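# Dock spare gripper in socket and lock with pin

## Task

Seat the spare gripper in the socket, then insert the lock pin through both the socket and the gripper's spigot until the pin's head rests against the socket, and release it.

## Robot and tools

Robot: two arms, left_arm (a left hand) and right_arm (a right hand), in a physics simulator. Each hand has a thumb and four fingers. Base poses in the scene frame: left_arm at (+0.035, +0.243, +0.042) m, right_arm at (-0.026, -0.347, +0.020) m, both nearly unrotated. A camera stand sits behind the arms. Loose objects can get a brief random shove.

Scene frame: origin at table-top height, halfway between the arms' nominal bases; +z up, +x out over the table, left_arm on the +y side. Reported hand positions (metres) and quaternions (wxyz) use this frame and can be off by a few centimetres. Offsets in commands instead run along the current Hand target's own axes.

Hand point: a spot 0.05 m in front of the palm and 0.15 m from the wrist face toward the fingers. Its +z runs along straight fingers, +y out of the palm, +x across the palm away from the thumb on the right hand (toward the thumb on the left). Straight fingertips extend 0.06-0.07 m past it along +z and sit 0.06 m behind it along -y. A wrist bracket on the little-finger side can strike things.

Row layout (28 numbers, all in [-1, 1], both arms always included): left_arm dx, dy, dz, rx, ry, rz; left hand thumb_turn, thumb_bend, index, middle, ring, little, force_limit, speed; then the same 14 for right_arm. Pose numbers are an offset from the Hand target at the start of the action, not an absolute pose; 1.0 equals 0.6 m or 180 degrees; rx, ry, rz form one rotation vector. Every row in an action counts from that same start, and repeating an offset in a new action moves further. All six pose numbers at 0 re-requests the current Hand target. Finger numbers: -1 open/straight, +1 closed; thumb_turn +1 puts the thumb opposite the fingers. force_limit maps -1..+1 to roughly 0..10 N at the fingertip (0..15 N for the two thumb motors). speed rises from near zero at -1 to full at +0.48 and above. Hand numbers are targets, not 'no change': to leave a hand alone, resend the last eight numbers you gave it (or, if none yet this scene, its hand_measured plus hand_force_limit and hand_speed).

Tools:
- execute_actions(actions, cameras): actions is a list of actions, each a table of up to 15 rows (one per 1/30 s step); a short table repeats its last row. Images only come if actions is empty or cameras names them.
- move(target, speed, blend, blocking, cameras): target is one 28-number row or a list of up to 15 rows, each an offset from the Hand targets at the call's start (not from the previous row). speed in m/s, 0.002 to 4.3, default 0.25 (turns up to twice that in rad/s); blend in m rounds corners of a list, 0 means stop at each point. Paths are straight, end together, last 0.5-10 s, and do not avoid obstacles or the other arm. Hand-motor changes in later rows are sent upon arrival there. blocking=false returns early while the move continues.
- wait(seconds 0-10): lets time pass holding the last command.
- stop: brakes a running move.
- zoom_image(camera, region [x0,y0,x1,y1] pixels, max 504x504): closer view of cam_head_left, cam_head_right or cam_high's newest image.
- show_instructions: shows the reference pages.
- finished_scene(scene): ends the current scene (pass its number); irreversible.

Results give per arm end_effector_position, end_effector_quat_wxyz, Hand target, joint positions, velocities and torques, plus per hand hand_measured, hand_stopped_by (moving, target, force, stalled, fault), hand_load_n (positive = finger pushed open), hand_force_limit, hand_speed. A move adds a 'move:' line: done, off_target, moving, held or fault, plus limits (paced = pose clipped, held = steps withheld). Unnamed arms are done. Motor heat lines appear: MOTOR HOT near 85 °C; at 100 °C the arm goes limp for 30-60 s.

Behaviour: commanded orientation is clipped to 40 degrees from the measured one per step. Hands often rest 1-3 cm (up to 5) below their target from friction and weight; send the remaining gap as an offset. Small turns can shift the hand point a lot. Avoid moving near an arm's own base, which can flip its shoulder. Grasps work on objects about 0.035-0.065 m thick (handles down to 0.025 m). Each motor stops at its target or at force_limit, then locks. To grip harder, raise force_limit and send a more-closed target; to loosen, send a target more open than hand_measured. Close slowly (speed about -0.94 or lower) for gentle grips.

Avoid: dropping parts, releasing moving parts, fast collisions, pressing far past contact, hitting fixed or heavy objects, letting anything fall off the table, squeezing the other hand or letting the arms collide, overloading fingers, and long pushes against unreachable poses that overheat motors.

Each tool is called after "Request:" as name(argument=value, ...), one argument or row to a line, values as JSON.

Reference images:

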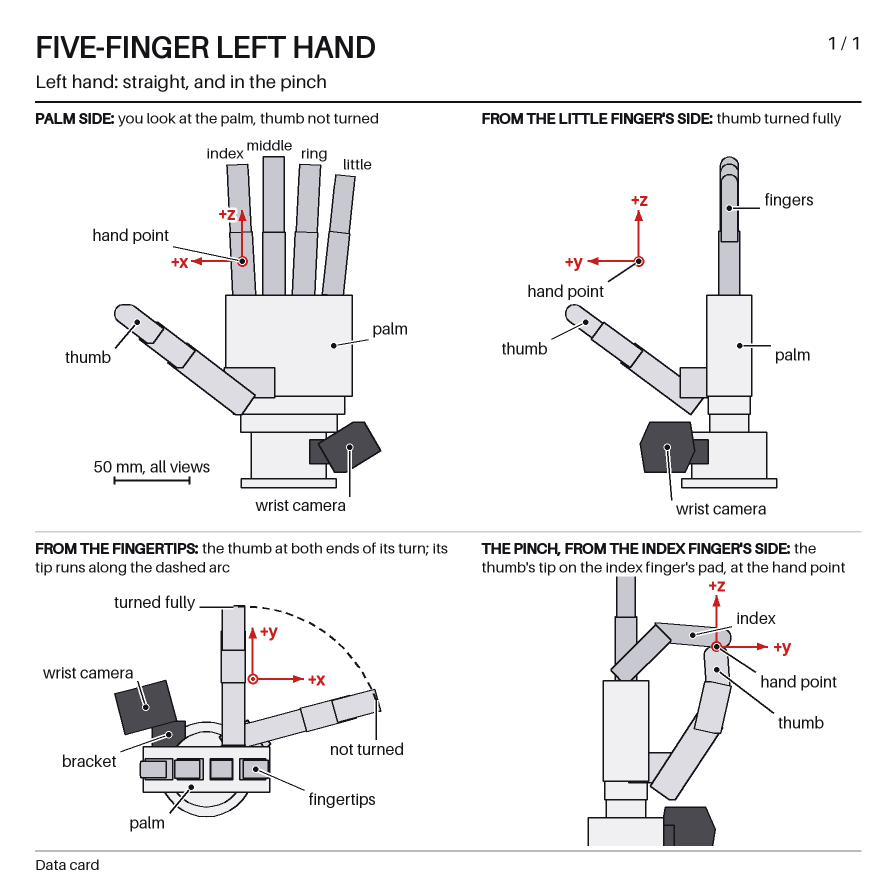

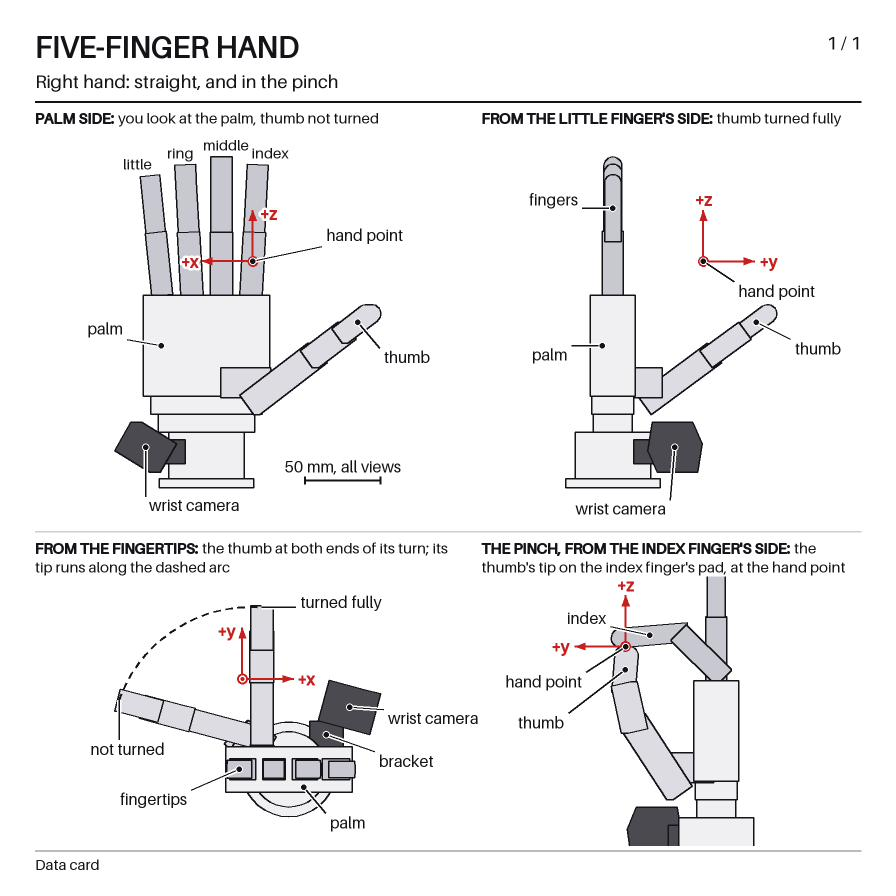

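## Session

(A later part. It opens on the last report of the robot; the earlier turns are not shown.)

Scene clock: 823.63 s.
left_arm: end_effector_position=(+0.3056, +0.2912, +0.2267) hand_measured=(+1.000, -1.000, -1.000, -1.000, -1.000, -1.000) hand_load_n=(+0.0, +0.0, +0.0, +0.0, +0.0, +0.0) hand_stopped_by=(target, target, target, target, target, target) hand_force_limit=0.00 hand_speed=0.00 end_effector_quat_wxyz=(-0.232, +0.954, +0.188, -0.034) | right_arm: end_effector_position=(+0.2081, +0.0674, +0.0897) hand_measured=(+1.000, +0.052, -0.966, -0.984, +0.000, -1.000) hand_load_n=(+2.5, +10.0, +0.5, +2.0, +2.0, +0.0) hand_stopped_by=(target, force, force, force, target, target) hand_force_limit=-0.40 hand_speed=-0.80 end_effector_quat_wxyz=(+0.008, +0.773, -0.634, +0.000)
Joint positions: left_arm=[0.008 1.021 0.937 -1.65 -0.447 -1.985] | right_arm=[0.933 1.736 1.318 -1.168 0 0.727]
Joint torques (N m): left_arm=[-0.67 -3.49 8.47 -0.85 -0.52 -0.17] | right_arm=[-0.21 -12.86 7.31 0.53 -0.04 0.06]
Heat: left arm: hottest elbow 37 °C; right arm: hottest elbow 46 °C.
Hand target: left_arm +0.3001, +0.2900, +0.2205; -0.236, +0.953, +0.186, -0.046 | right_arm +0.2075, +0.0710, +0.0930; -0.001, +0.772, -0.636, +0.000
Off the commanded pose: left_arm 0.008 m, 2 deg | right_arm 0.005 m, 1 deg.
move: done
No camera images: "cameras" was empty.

Request:
move(
  target=[
    [0,0,0,0,0,0,1,-1,-1,-1,-1,-1,0,0,0,0,0,0,0,0,1,0.65,0.02,0.02,-1,-1,0.5,-0.8],
    [0,0,0,0,0,0,1,-1,-1,-1,-1,-1,0,0,0,0,-0.05,0,0,0,1,0.65,0.02,0.02,-1,-1,0.5,-0.8],
  ],
  speed=0.03,
  cameras=["all"],
)

Request:
zoom_image(
  camera="cam_head_left",
  region=[330, 250, 410, 330],
)

Request:
zoom_image(
  camera="cam_high",
  region=[250, 130, 330, 215],
)

Scene clock: 833.80 s.
left_arm: end_effector_position=(+0.3056, +0.2912, +0.2267) hand_measured=(+1.000, -1.000, -1.000, -1.000, -1.000, -1.000) hand_load_n=(+0.0, +0.0, +0.0, +0.0, +0.0, +0.0) hand_stopped_by=(target, target, target, target, target, target) hand_force_limit=0.00 hand_speed=0.00 end_effector_quat_wxyz=(-0.232, +0.954, +0.188, -0.034) | right_arm: end_effector_position=(+0.2081, +0.0659, +0.0902) hand_measured=(+1.000, +0.052, -0.932, -0.952, -1.000, -1.000) hand_load_n=(+0.0, +18.0, +8.0, +11.0, +0.0, +0.0) hand_stopped_by=(target, force, force, force, target, target) hand_force_limit=0.50 hand_speed=-0.80 end_effector_quat_wxyz=(+0.009, +0.774, -0.634, +0.003)
Joint positions: left_arm=[0.008 1.021 0.937 -1.65 -0.447 -1.985] | right_arm=[0.933 1.735 1.318 -1.173 0.005 0.726]
Joint torques (N m): left_arm=[-0.62 -3.49 8.46 -0.85 -0.51 -0.17] | right_arm=[-0.03 -15.03 10.73 -1.98 -0.23 0.07]
Heat: left arm: hottest elbow 37 °C; right arm: hottest elbow 45 °C.
Hand target: left_arm +0.3001, +0.2900, +0.2205; -0.236, +0.953, +0.186, -0.046 | right_arm +0.2075, +0.0709, +0.1229; -0.001, +0.772, -0.636, +0.000
Off the commanded pose: left_arm 0.008 m, 2 deg | right_arm 0.033 m, 1 deg.
move: off_target (right_arm)

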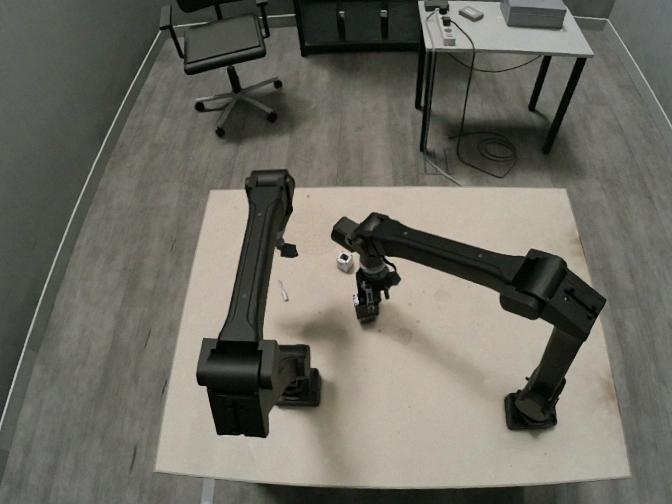

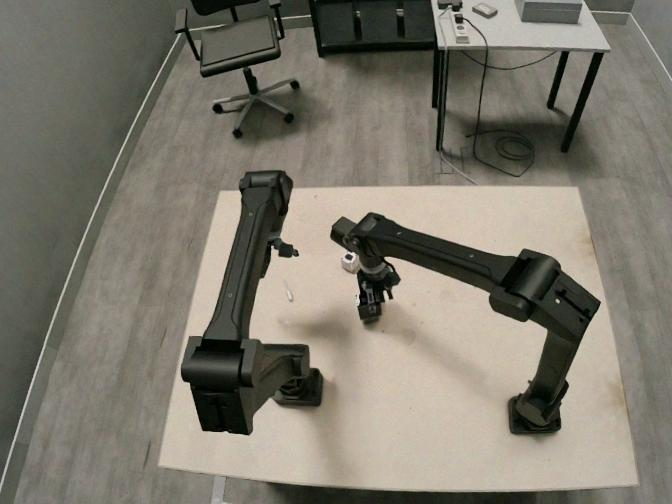

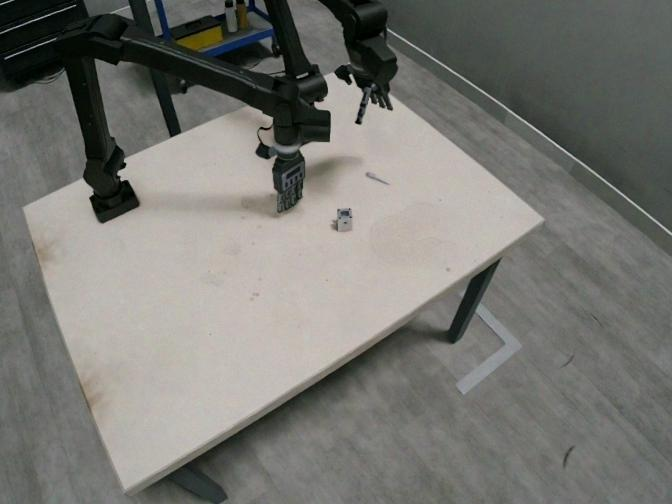

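Scaled by 6.300 from the camera's 672x504 image, which has a finer 960x720 frame.

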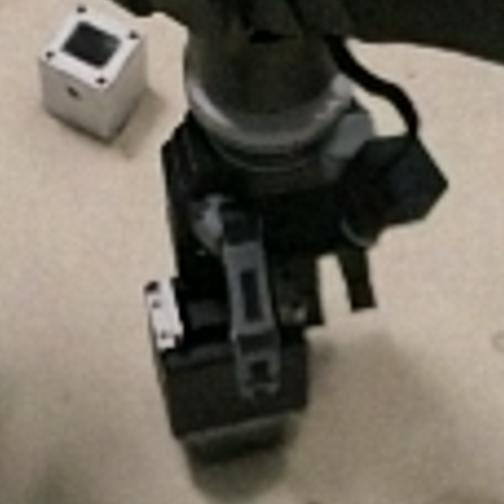

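Scaled by 5.929 from the camera's 672x504 image, which has a finer 960x720 frame.

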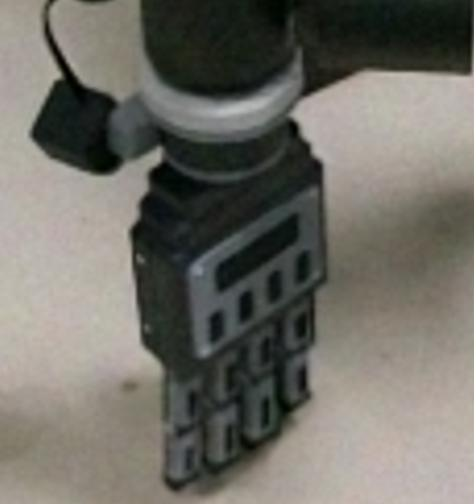

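Request:
move(
  target=[0,0,0,0,0,0,1,-1,-1,-1,-1,-1,0,0,0,0,-0.04,0,0,0,1,0.65,0.02,0.02,-1,-1,0.5,-0.8],
  speed=0.03,
  cameras=["all"],
)

Request:
zoom_image(
  camera="cam_head_left",
  region=[330, 250, 410, 330],
)

Request:
zoom_image(
  camera="cam_high",
  region=[250, 130, 330, 215],
)

Scene clock: 848.53 s.
left_arm: end_effector_position=(+0.3056, +0.2912, +0.2267) hand_measured=(+1.000, -1.000, -1.000, -1.000, -1.000, -1.000) hand_load_n=(+0.0, +0.0, +0.0, +0.0, +0.0, +0.0) hand_stopped_by=(target, target, target, target, target, target) hand_force_limit=0.00 hand_speed=0.00 end_effector_quat_wxyz=(-0.232, +0.954, +0.188, -0.034) | right_arm: end_effector_position=(+0.2092, +0.0658, +0.0963) hand_measured=(+1.000, +0.052, -0.932, -0.952, -1.000, -1.000) hand_load_n=(-1.0, +15.0, +7.0, +12.5, +0.0, +0.0) hand_stopped_by=(target, force, force, force, target, target) hand_force_limit=0.50 hand_speed=-0.80 end_effector_quat_wxyz=(+0.013, +0.774, -0.633, +0.005)
Joint positions: left_arm=[0.008 1.021 0.937 -1.65 -0.447 -1.985] | right_arm=[0.933 1.735 1.336 -1.198 0.009 0.726]
Joint torques (N m): left_arm=[-0.62 -3.49 8.46 -0.85 -0.51 -0.17] | right_arm=[-0.09 -16.21 12.26 -3.17 -0.44 0.06]
Motor temperatures (°C): left_arm=[31 33 37 28 29 26] | right_arm=[28 39 48 27 27 27]
Heat: left arm: hottest elbow 37 °C; right arm: hottest elbow 48 °C.
Hand target: left_arm +0.3001, +0.2900, +0.2205; -0.236, +0.953, +0.186, -0.046 | right_arm +0.2074, +0.0709, +0.1469; -0.001, +0.772, -0.636, +0.000
Off the commanded pose: left_arm 0.008 m, 2 deg | right_arm 0.051 m, 2 deg.
move: off_target (right_arm)

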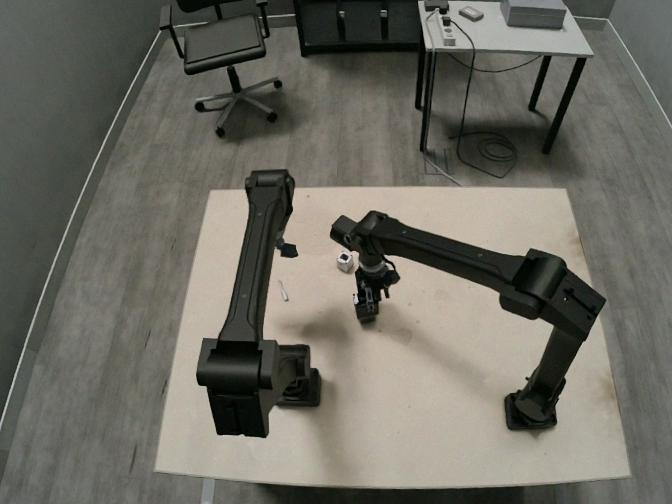

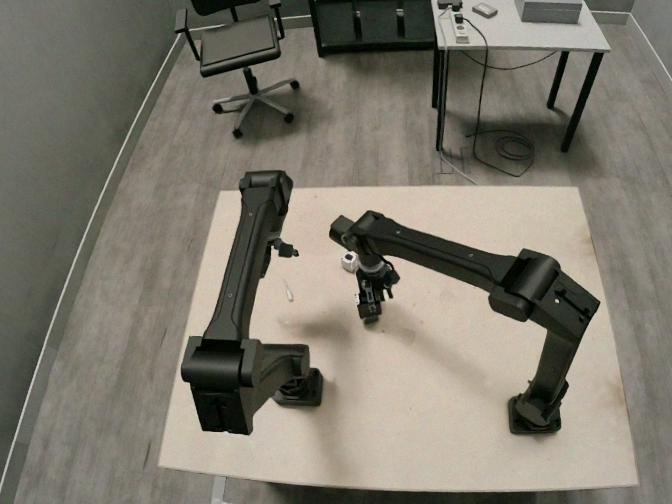

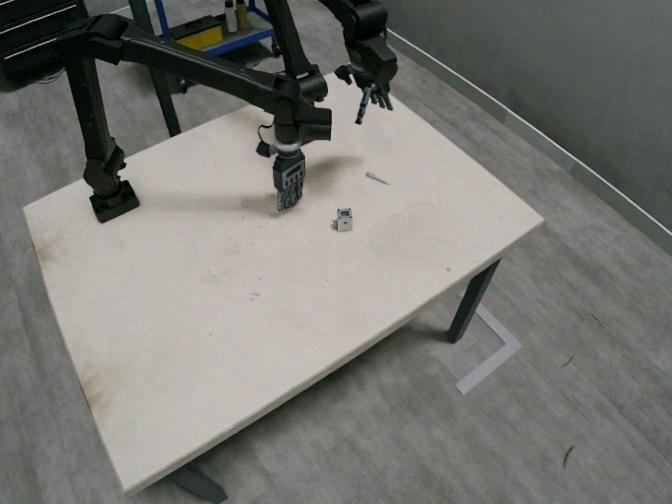

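Scaled by 6.300 from the camera's 672x504 image, which has a finer 960x720 frame.

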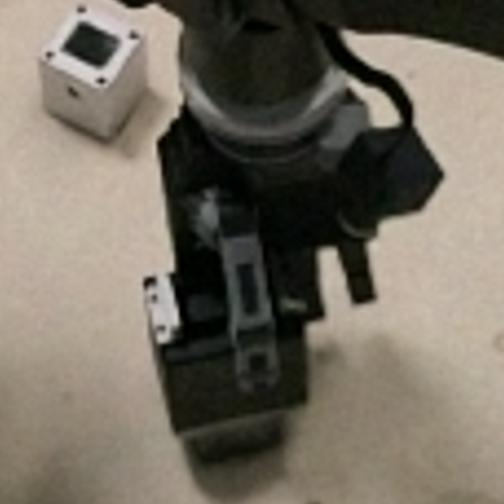

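Scaled by 5.929 from the camera's 672x504 image, which has a finer 960x720 frame.

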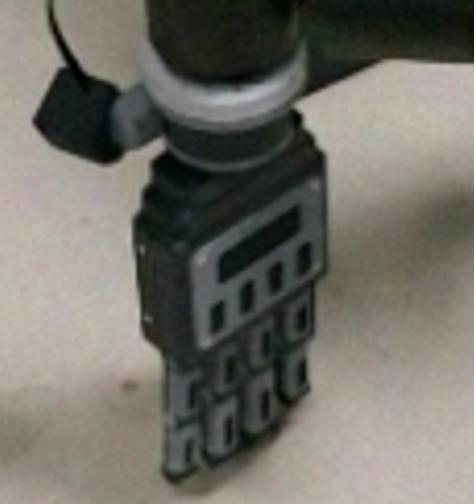

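Request:
move(
  target=[0,0,0,0,0,0,1,-1,-1,-1,-1,-1,0,0,0,0,-0.05,0,0,0,1,0.65,0.02,0.02,-1,-1,0.5,-0.8],
  speed=0.04,
  cameras=["all"],
)

Request:
zoom_image(
  camera="cam_head_left",
  region=[330, 250, 410, 330],
)

Request:
zoom_image(
  camera="cam_high",
  region=[250, 130, 330, 215],
)

Scene clock: 854.47 s.
left_arm: end_effector_position=(+0.3056, +0.2912, +0.2267) hand_measured=(+1.000, -1.000, -1.000, -1.000, -1.000, -1.000) hand_load_n=(+0.0, +0.0, +0.0, +0.0, +0.0, +0.0) hand_stopped_by=(target, target, target, target, target, target) hand_force_limit=0.00 hand_speed=0.00 end_effector_quat_wxyz=(-0.232, +0.954, +0.188, -0.034) | right_arm: end_effector_position=(+0.1997, +0.0547, +0.1497) hand_measured=(+1.000, +0.054, -0.932, -0.952, -1.000, -1.000) hand_load_n=(+0.5, +4.5, +0.5, +0.0, +0.0, +0.0) hand_stopped_by=(target, force, force, force, target, target) hand_force_limit=0.50 hand_speed=-0.80 end_effector_quat_wxyz=(+0.030, +0.773, -0.634, +0.004)
Joint positions: left_arm=[0.008 1.021 0.937 -1.65 -0.447 -1.985] | right_arm=[0.933 1.677 1.402 -1.356 0.006 0.729]
Joint torques (N m): left_arm=[-0.73 -3.49 8.46 -0.85 -0.52 -0.17] | right_arm=[-0.15 -13.1 12.3 -0.36 -0.26 0.04]
Heat: left arm: hottest elbow 37 °C; right arm: hottest elbow 50 °C.
Hand target: left_arm +0.3001, +0.2900, +0.2205; -0.236, +0.953, +0.186, -0.046 | right_arm +0.2075, +0.0710, +0.1770; -0.001, +0.772, -0.636, +0.000
Off the commanded pose: left_arm 0.008 m, 2 deg | right_arm 0.033 m, 4 deg.
move: off_target (right_arm)

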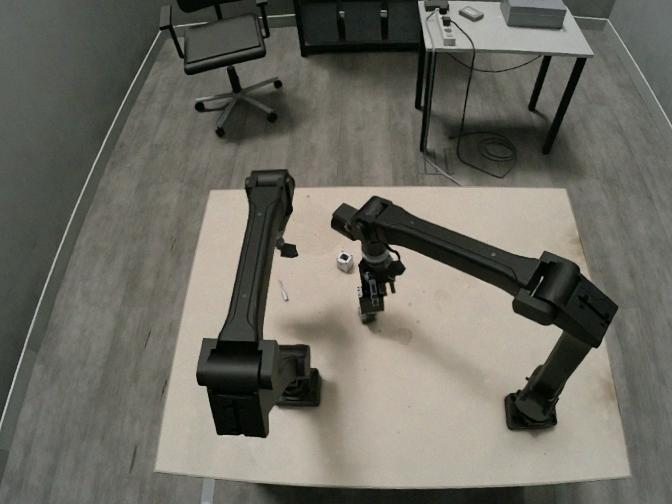

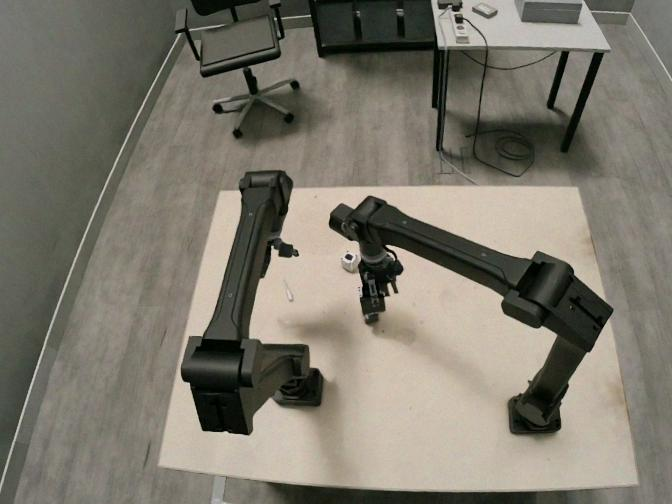

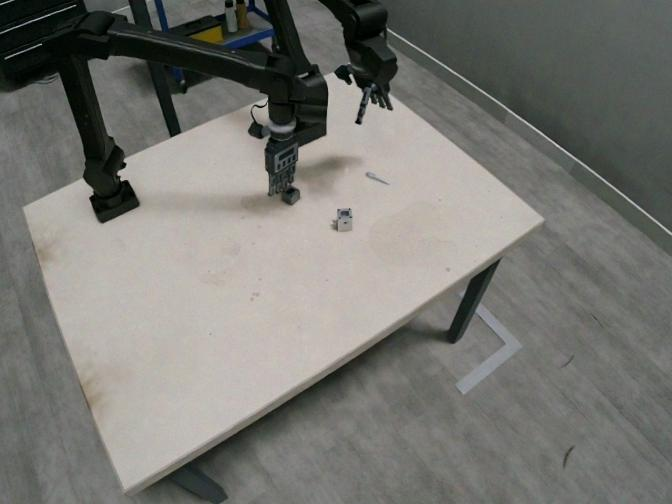

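Scaled by 6.300 from the camera's 672x504 image, which has a finer 960x720 frame.

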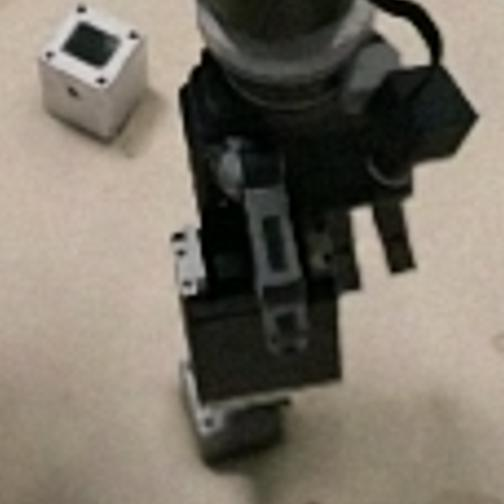

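Scaled by 5.929 from the camera's 672x504 image, which has a finer 960x720 frame.

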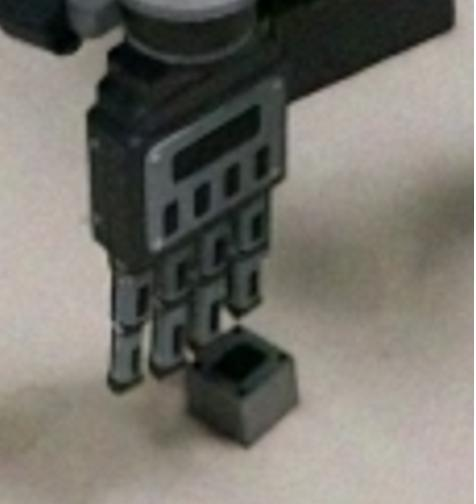

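Request:
move(
  target=[0,0,0,0,0,0,1,-1,-1,-1,-1,-1,0,0,0,0,-0.07,0,0,0,1,0.65,0.02,0.02,-1,-1,0.5,-0.8],
  speed=0.08,
  cameras=["all"],
)

Request:
zoom_image(
  camera="cam_head_left",
  region=[340, 250, 400, 320],
)

Request:
zoom_image(
  camera="cam_head_right",
  region=[340, 250, 400, 320],
)

Request:
zoom_image(
  camera="cam_high",
  region=[250, 110, 310, 210],
)

Scene clock: 861.87 s.
left_arm: end_effector_position=(+0.3056, +0.2912, +0.2267) hand_measured=(+1.000, -1.000, -1.000, -1.000, -1.000, -1.000) hand_load_n=(+0.0, +0.0, +0.0, +0.0, +0.0, +0.0) hand_stopped_by=(target, target, target, target, target, target) hand_force_limit=0.00 hand_speed=0.00 end_effector_quat_wxyz=(-0.232, +0.954, +0.188, -0.034) | right_arm: end_effector_position=(+0.2008, +0.0561, +0.1862) hand_measured=(+1.000, +0.054, -0.932, -0.952, -1.000, -1.000) hand_load_n=(+1.0, +4.5, +0.5, +0.0, +0.0, +0.0) hand_stopped_by=(target, force, force, force, target, target) hand_force_limit=0.50 hand_speed=-0.80 end_effector_quat_wxyz=(+0.036, +0.772, -0.634, +0.004)
Joint positions: left_arm=[0.008 1.021 0.937 -1.65 -0.447 -1.985] | right_arm=[0.933 1.668 1.487 -1.462 0.006 0.729]
Joint torques (N m): left_arm=[-0.67 -3.43 8.47 -0.87 -0.52 -0.18] | right_arm=[-0.09 -13.45 12.71 -0.46 -0.28 0.05]
Heat: left arm: hottest elbow 37 °C; right arm: hottest elbow 51 °C.
Hand target: left_arm +0.3001, +0.2900, +0.2205; -0.236, +0.953, +0.186, -0.046 | right_arm +0.2074, +0.0709, +0.2189; -0.001, +0.772, -0.636, +0.000
Off the commanded pose: left_arm 0.008 m, 2 deg | right_arm 0.037 m, 4 deg.
move: off_target (right_arm)

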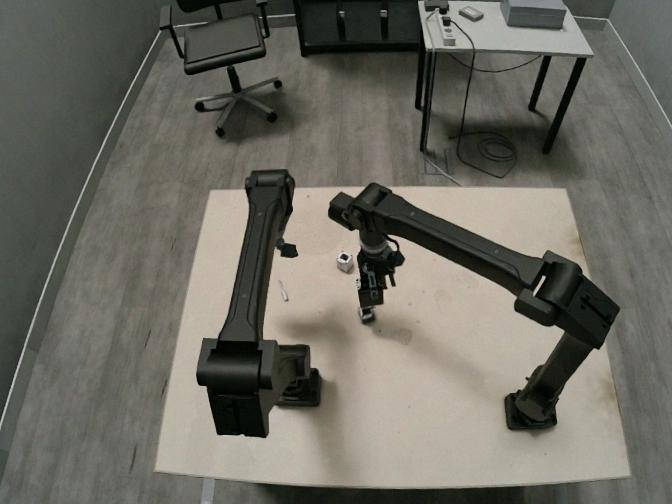

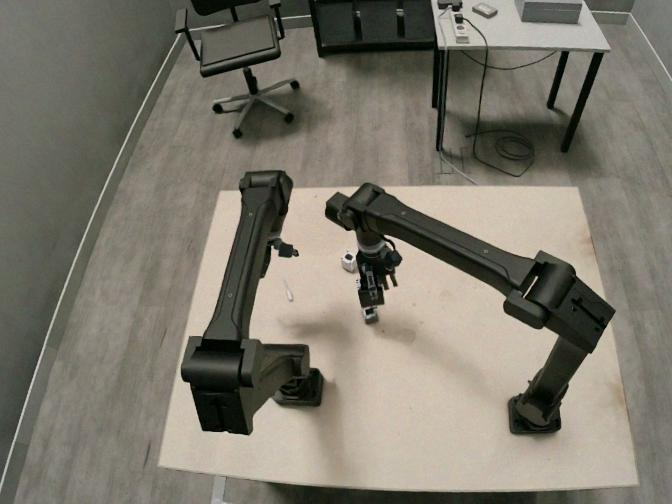

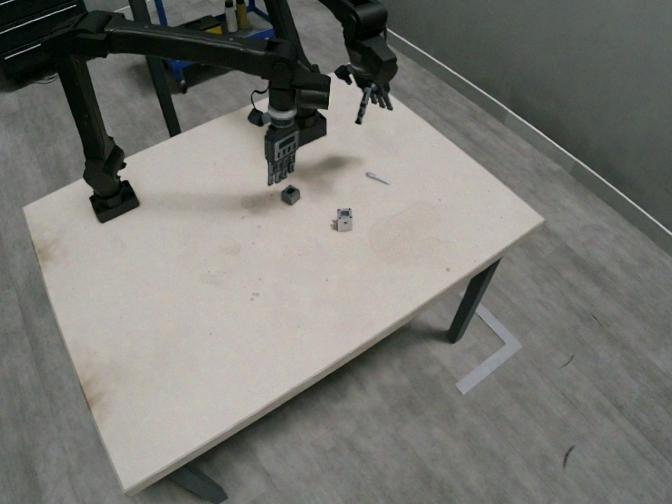

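Scaled by 7.200 from the camera's 672x504 image, which has a finer 960x720 frame.

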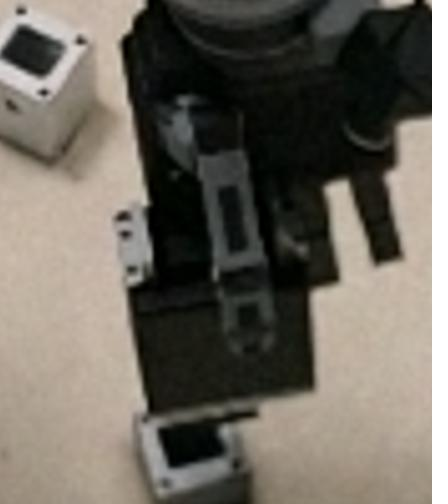

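Scaled by 7.200 from the camera's 672x504 image, which has a finer 960x720 frame.

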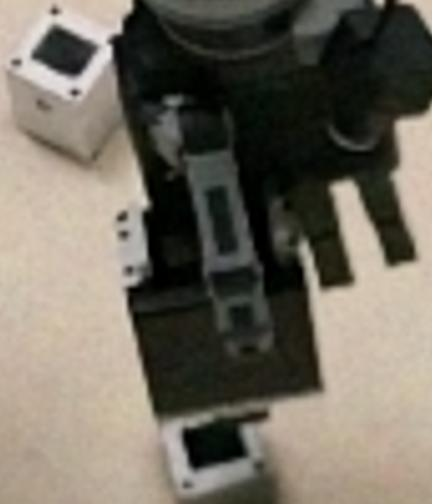

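Scaled by 5.040 from the camera's 672x504 image, which has a finer 960x720 frame.

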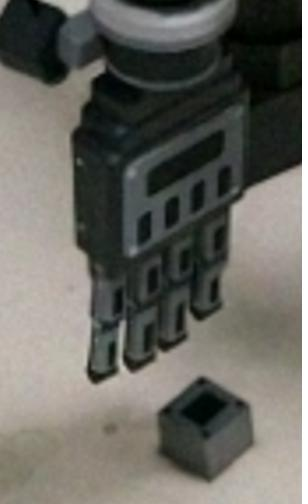

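Request:
zoom_image(
  camera="cam_head_left",
  region=[355, 295, 390, 325],
)

Request:
zoom_image(
  camera="cam_head_right",
  region=[355, 295, 390, 325],
)

Request:
zoom_image(
  camera="cam_high",
  region=[262, 150, 302, 190],
)

Scaled by 14.400 from the camera's 672x504 image, which has a finer 960x720 frame.

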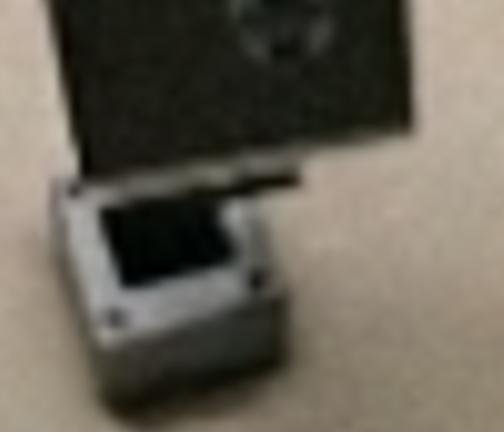

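Scaled by 14.400 from the camera's 672x504 image, which has a finer 960x720 frame.

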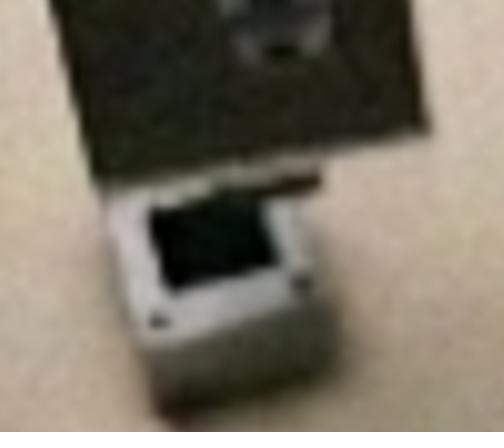

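Scaled by 12.600 from the camera's 672x504 image, which has a finer 960x720 frame.

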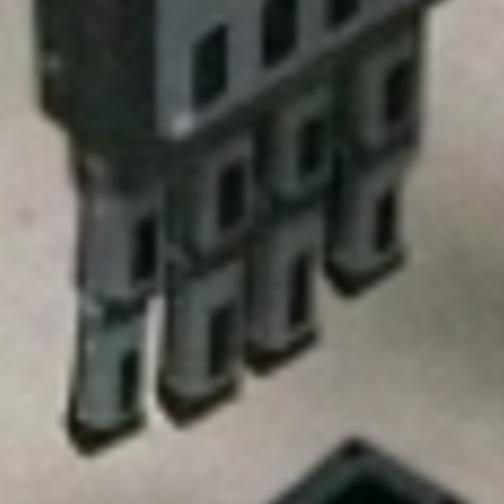

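Request:
move(
  target=[0,0,0,0,0,0,1,-1,-1,-1,-1,-1,0,0,0,0,-0.05,-0.13,-0.1447,0,1,0.65,0.02,0.02,-1,-1,0.5,-0.8],
  speed=0.12,
  cameras=["all"],
)

Request:
zoom_image(
  camera="cam_head_left",
  region=[340, 250, 400, 320],
)

Request:
zoom_image(
  camera="cam_head_right",
  region=[340, 250, 400, 320],
)

Request:
zoom_image(
  camera="cam_high",
  region=[250, 110, 320, 190],
)

Scene clock: 899.37 s.
left_arm: end_effector_position=(+0.3056, +0.2912, +0.2267) hand_measured=(+1.000, -1.000, -1.000, -1.000, -1.000, -1.000) hand_load_n=(+0.0, +0.0, +0.0, +0.0, +0.0, +0.0) hand_stopped_by=(target, target, target, target, target, target) hand_force_limit=0.00 hand_speed=0.00 end_effector_quat_wxyz=(-0.232, +0.954, +0.188, -0.034) | right_arm: end_effector_position=(+0.1959, +0.0688, +0.2362) hand_measured=(+1.000, +0.054, -0.932, -0.952, -1.000, -1.000) hand_load_n=(+0.0, +4.5, +0.5, +0.0, +0.0, +0.0) hand_stopped_by=(target, force, force, force, target, target) hand_force_limit=0.50 hand_speed=-0.80 end_effector_quat_wxyz=(+0.027, +0.737, -0.608, -0.295)
Joint positions: left_arm=[0.008 1.021 0.937 -1.65 -0.447 -1.985] | right_arm=[0.757 1.707 1.487 -1.503 -0.585 0.51]
Joint torques (N m): left_arm=[-0.67 -3.43 8.47 -0.85 -0.51 -0.17] | right_arm=[-2.08 -12.1 10.7 -0.53 -1.14 -0.14]
Motor temperatures (°C): left_arm=[31 33 37 28 29 26] | right_arm=[28 38 59 27 27 27]
Heat: left arm: hottest elbow 37 °C; right arm: hottest elbow 59 °C.
Hand target: left_arm +0.3001, +0.2900, +0.2205; -0.236, +0.953, +0.186, -0.046 | right_arm +0.2073, +0.0709, +0.2490; +0.012, +0.737, -0.606, -0.300
Off the commanded pose: left_arm 0.008 m, 2 deg | right_arm 0.017 m, 2 deg.
move: off_target (right_arm)

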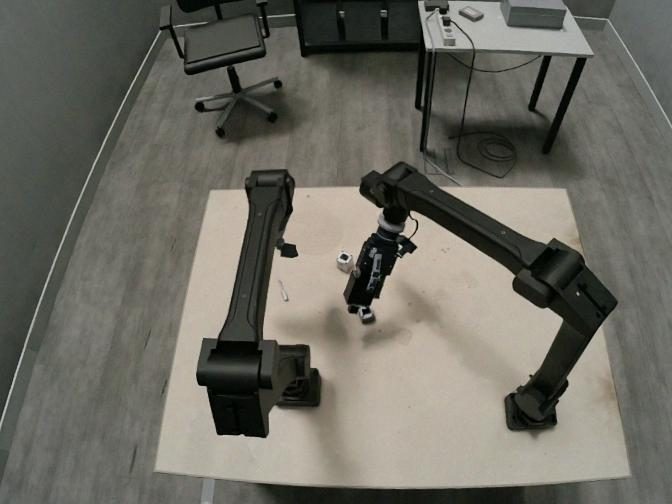

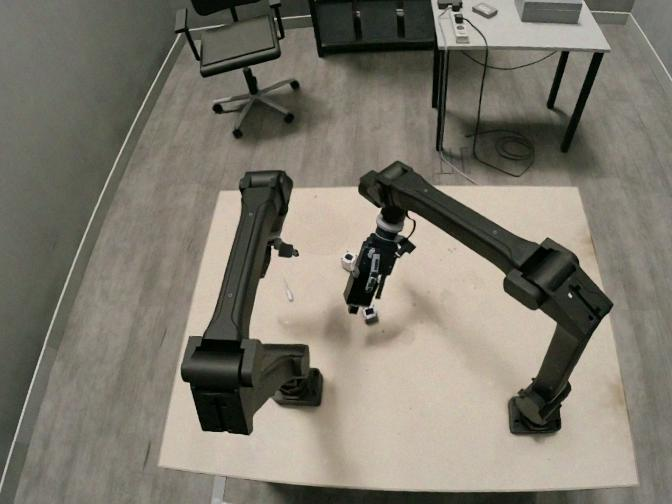

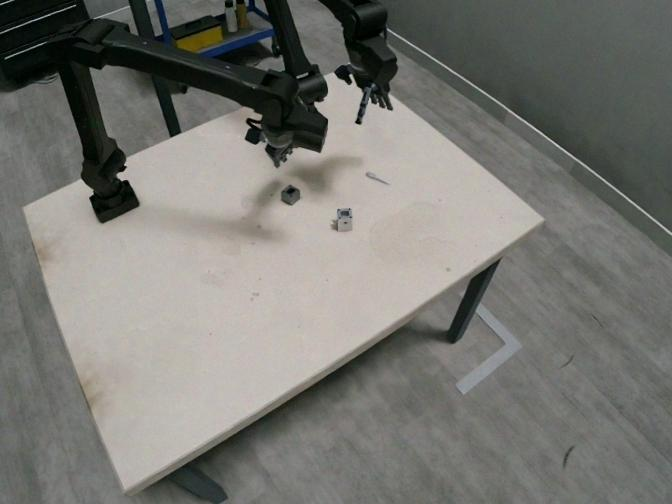

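Scaled by 7.200 from the camera's 672x504 image, which has a finer 960x720 frame.

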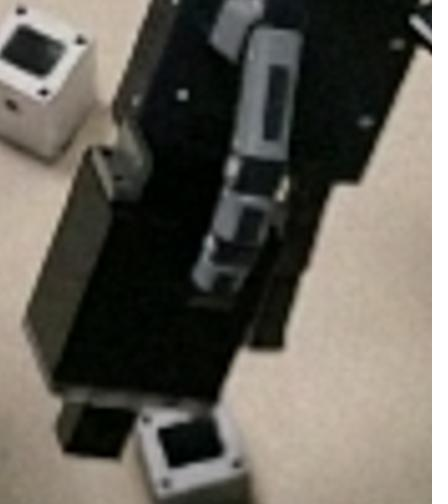

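Scaled by 7.200 from the camera's 672x504 image, which has a finer 960x720 frame.

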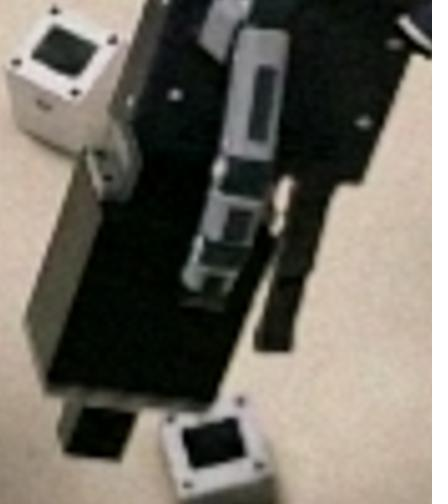

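Scaled by 6.300 from the camera's 672x504 image, which has a finer 960x720 frame.

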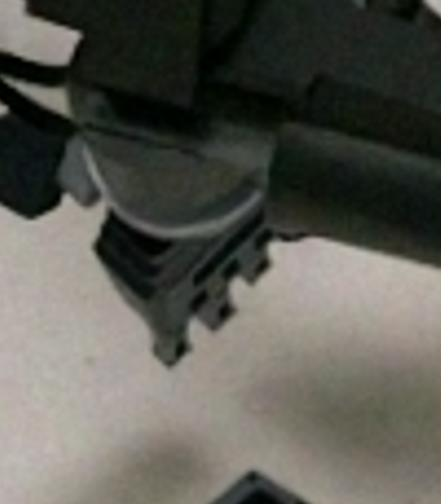

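Spigot is visible. Zoom in.

Request:
zoom_image(
  camera="cam_head_left",
  region=[344, 298, 364, 318],
)

Request:
zoom_image(
  camera="cam_head_right",
  region=[344, 298, 364, 318],
)

Scaled by 25.200 from the camera's 672x504 image, which has a finer 960x720 frame.

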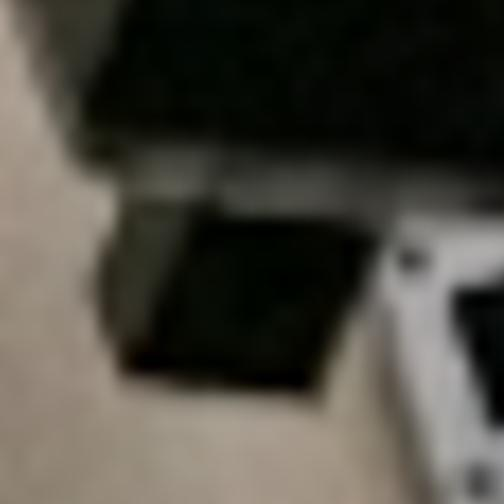

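Scaled by 25.200 from the camera's 672x504 image, which has a finer 960x720 frame.

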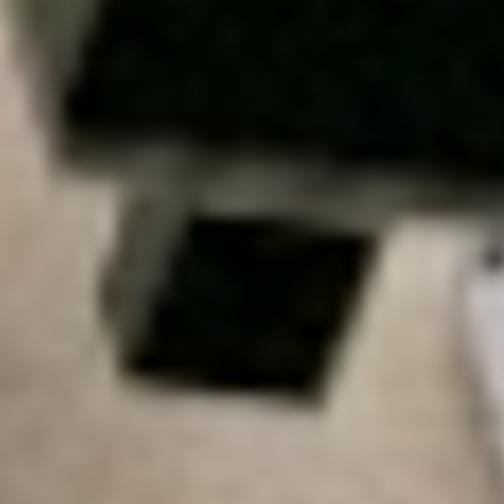

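Request:
move(
  target=[0,0,0,0,0,0,1,-1,-1,-1,-1,-1,0,0,0,0,-0.03,0,0,-0.444,1,0.65,0.02,0.02,-1,-1,0.5,-0.8],
  speed=0.2,
  cameras=["all"],
)

Request:
zoom_image(
  camera="cam_head_left",
  region=[330, 240, 400, 320],
)

Request:
zoom_image(
  camera="cam_high",
  region=[250, 110, 320, 190],
)

Scene clock: 919.27 s.
left_arm: end_effector_position=(+0.3056, +0.2912, +0.2267) hand_measured=(+1.000, -1.000, -1.000, -1.000, -1.000, -1.000) hand_load_n=(+0.0, +0.0, +0.0, +0.0, +0.0, +0.0) hand_stopped_by=(target, target, target, target, target, target) hand_force_limit=0.00 hand_speed=0.00 end_effector_quat_wxyz=(-0.232, +0.954, +0.188, -0.034) | right_arm: end_effector_position=(+0.2145, +0.0504, +0.2426) hand_measured=(+1.000, +0.054, -0.932, -0.952, -1.000, -1.000) hand_load_n=(+0.0, +4.5, +0.5, +0.0, +0.0, +0.0) hand_stopped_by=(target, force, force, force, target, target) hand_force_limit=0.50 hand_speed=-0.80 end_effector_quat_wxyz=(-0.163, +0.954, -0.011, -0.250)
Joint positions: left_arm=[0.008 1.021 0.937 -1.65 -0.447 -1.985] | right_arm=[0.833 1.774 1.7 -1.604 -0.598 -0.757]
Joint torques (N m): left_arm=[-0.67 -3.49 8.47 -0.84 -0.52 -0.17] | right_arm=[0.85 -13.51 12.78 -0.49 -1.04 -0.11]
Motor temperatures (°C): left_arm=[31 33 37 28 29 26] | right_arm=[28 39 59 27 29 27]
Heat: left arm: hottest elbow 37 °C; right arm: hottest elbow 59 °C.
Hand target: left_arm +0.3001, +0.2900, +0.2205; -0.236, +0.953, +0.186, -0.046 | right_arm +0.2155, +0.0646, +0.2638; -0.183, +0.954, +0.008, -0.238
Off the commanded pose: left_arm 0.008 m, 2 deg | right_arm 0.026 m, 3 deg.
move: off_target (right_arm)

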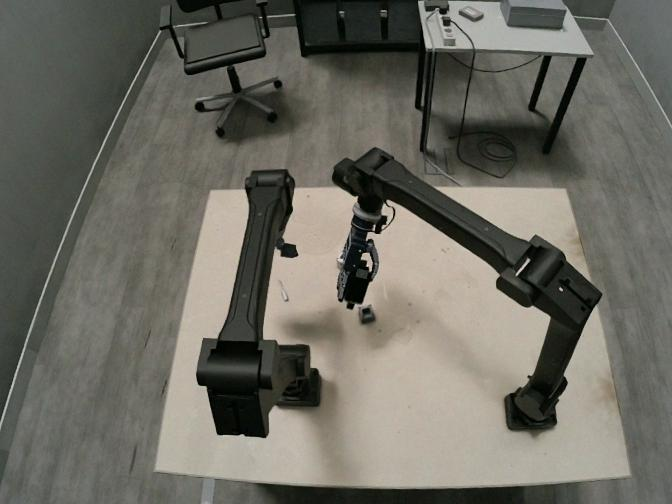

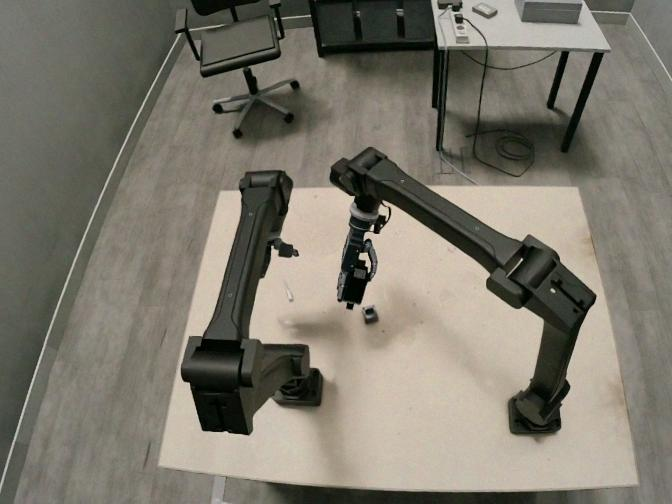

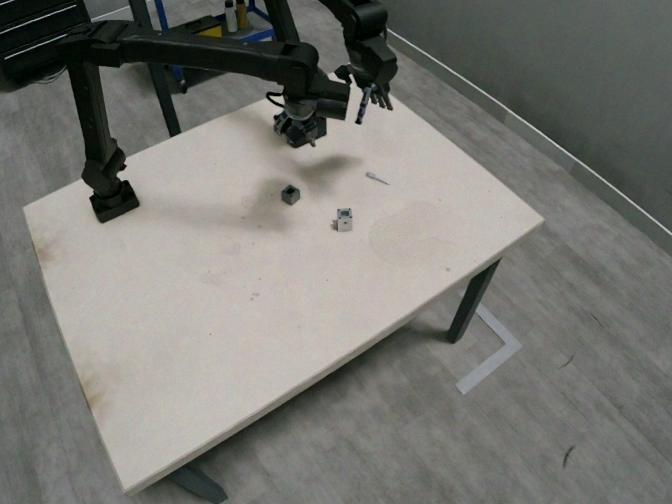

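Scaled by 6.300 from the camera's 672x504 image, which has a finer 960x720 frame.

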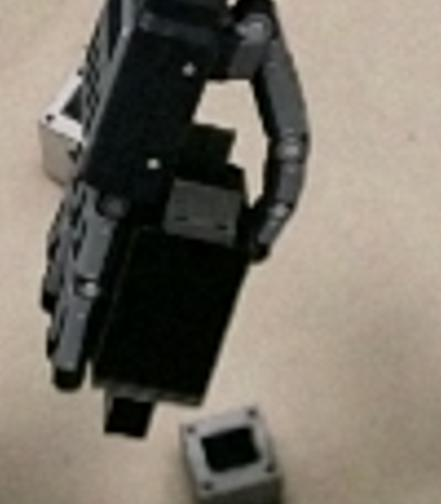

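Scaled by 6.300 from the camera's 672x504 image, which has a finer 960x720 frame.

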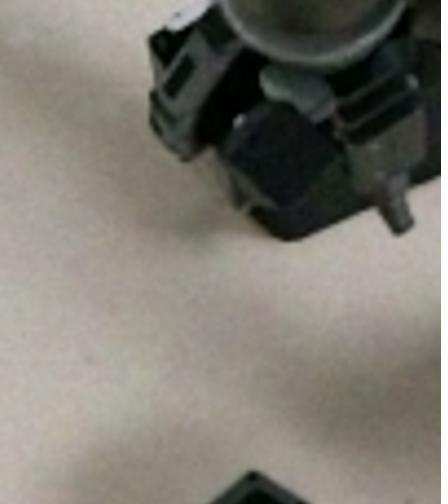

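Request:
zoom_image(
  camera="cam_head_left",
  region=[342, 298, 362, 312],
)

Request:
zoom_image(
  camera="cam_head_right",
  region=[340, 298, 360, 312],
)

Scaled by 25.200 from the camera's 672x504 image, which has a finer 960x720 frame.

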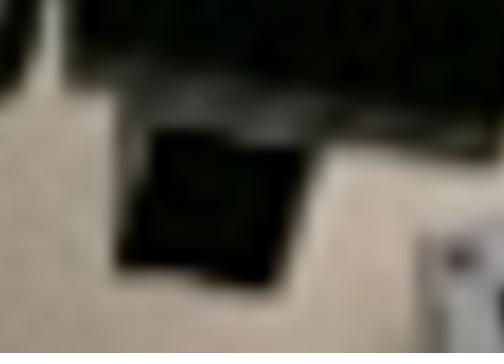

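Scaled by 25.200 from the camera's 672x504 image, which has a finer 960x720 frame.

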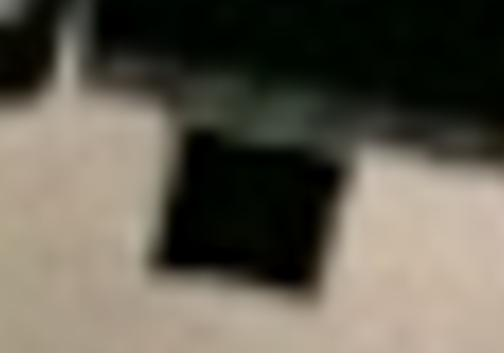

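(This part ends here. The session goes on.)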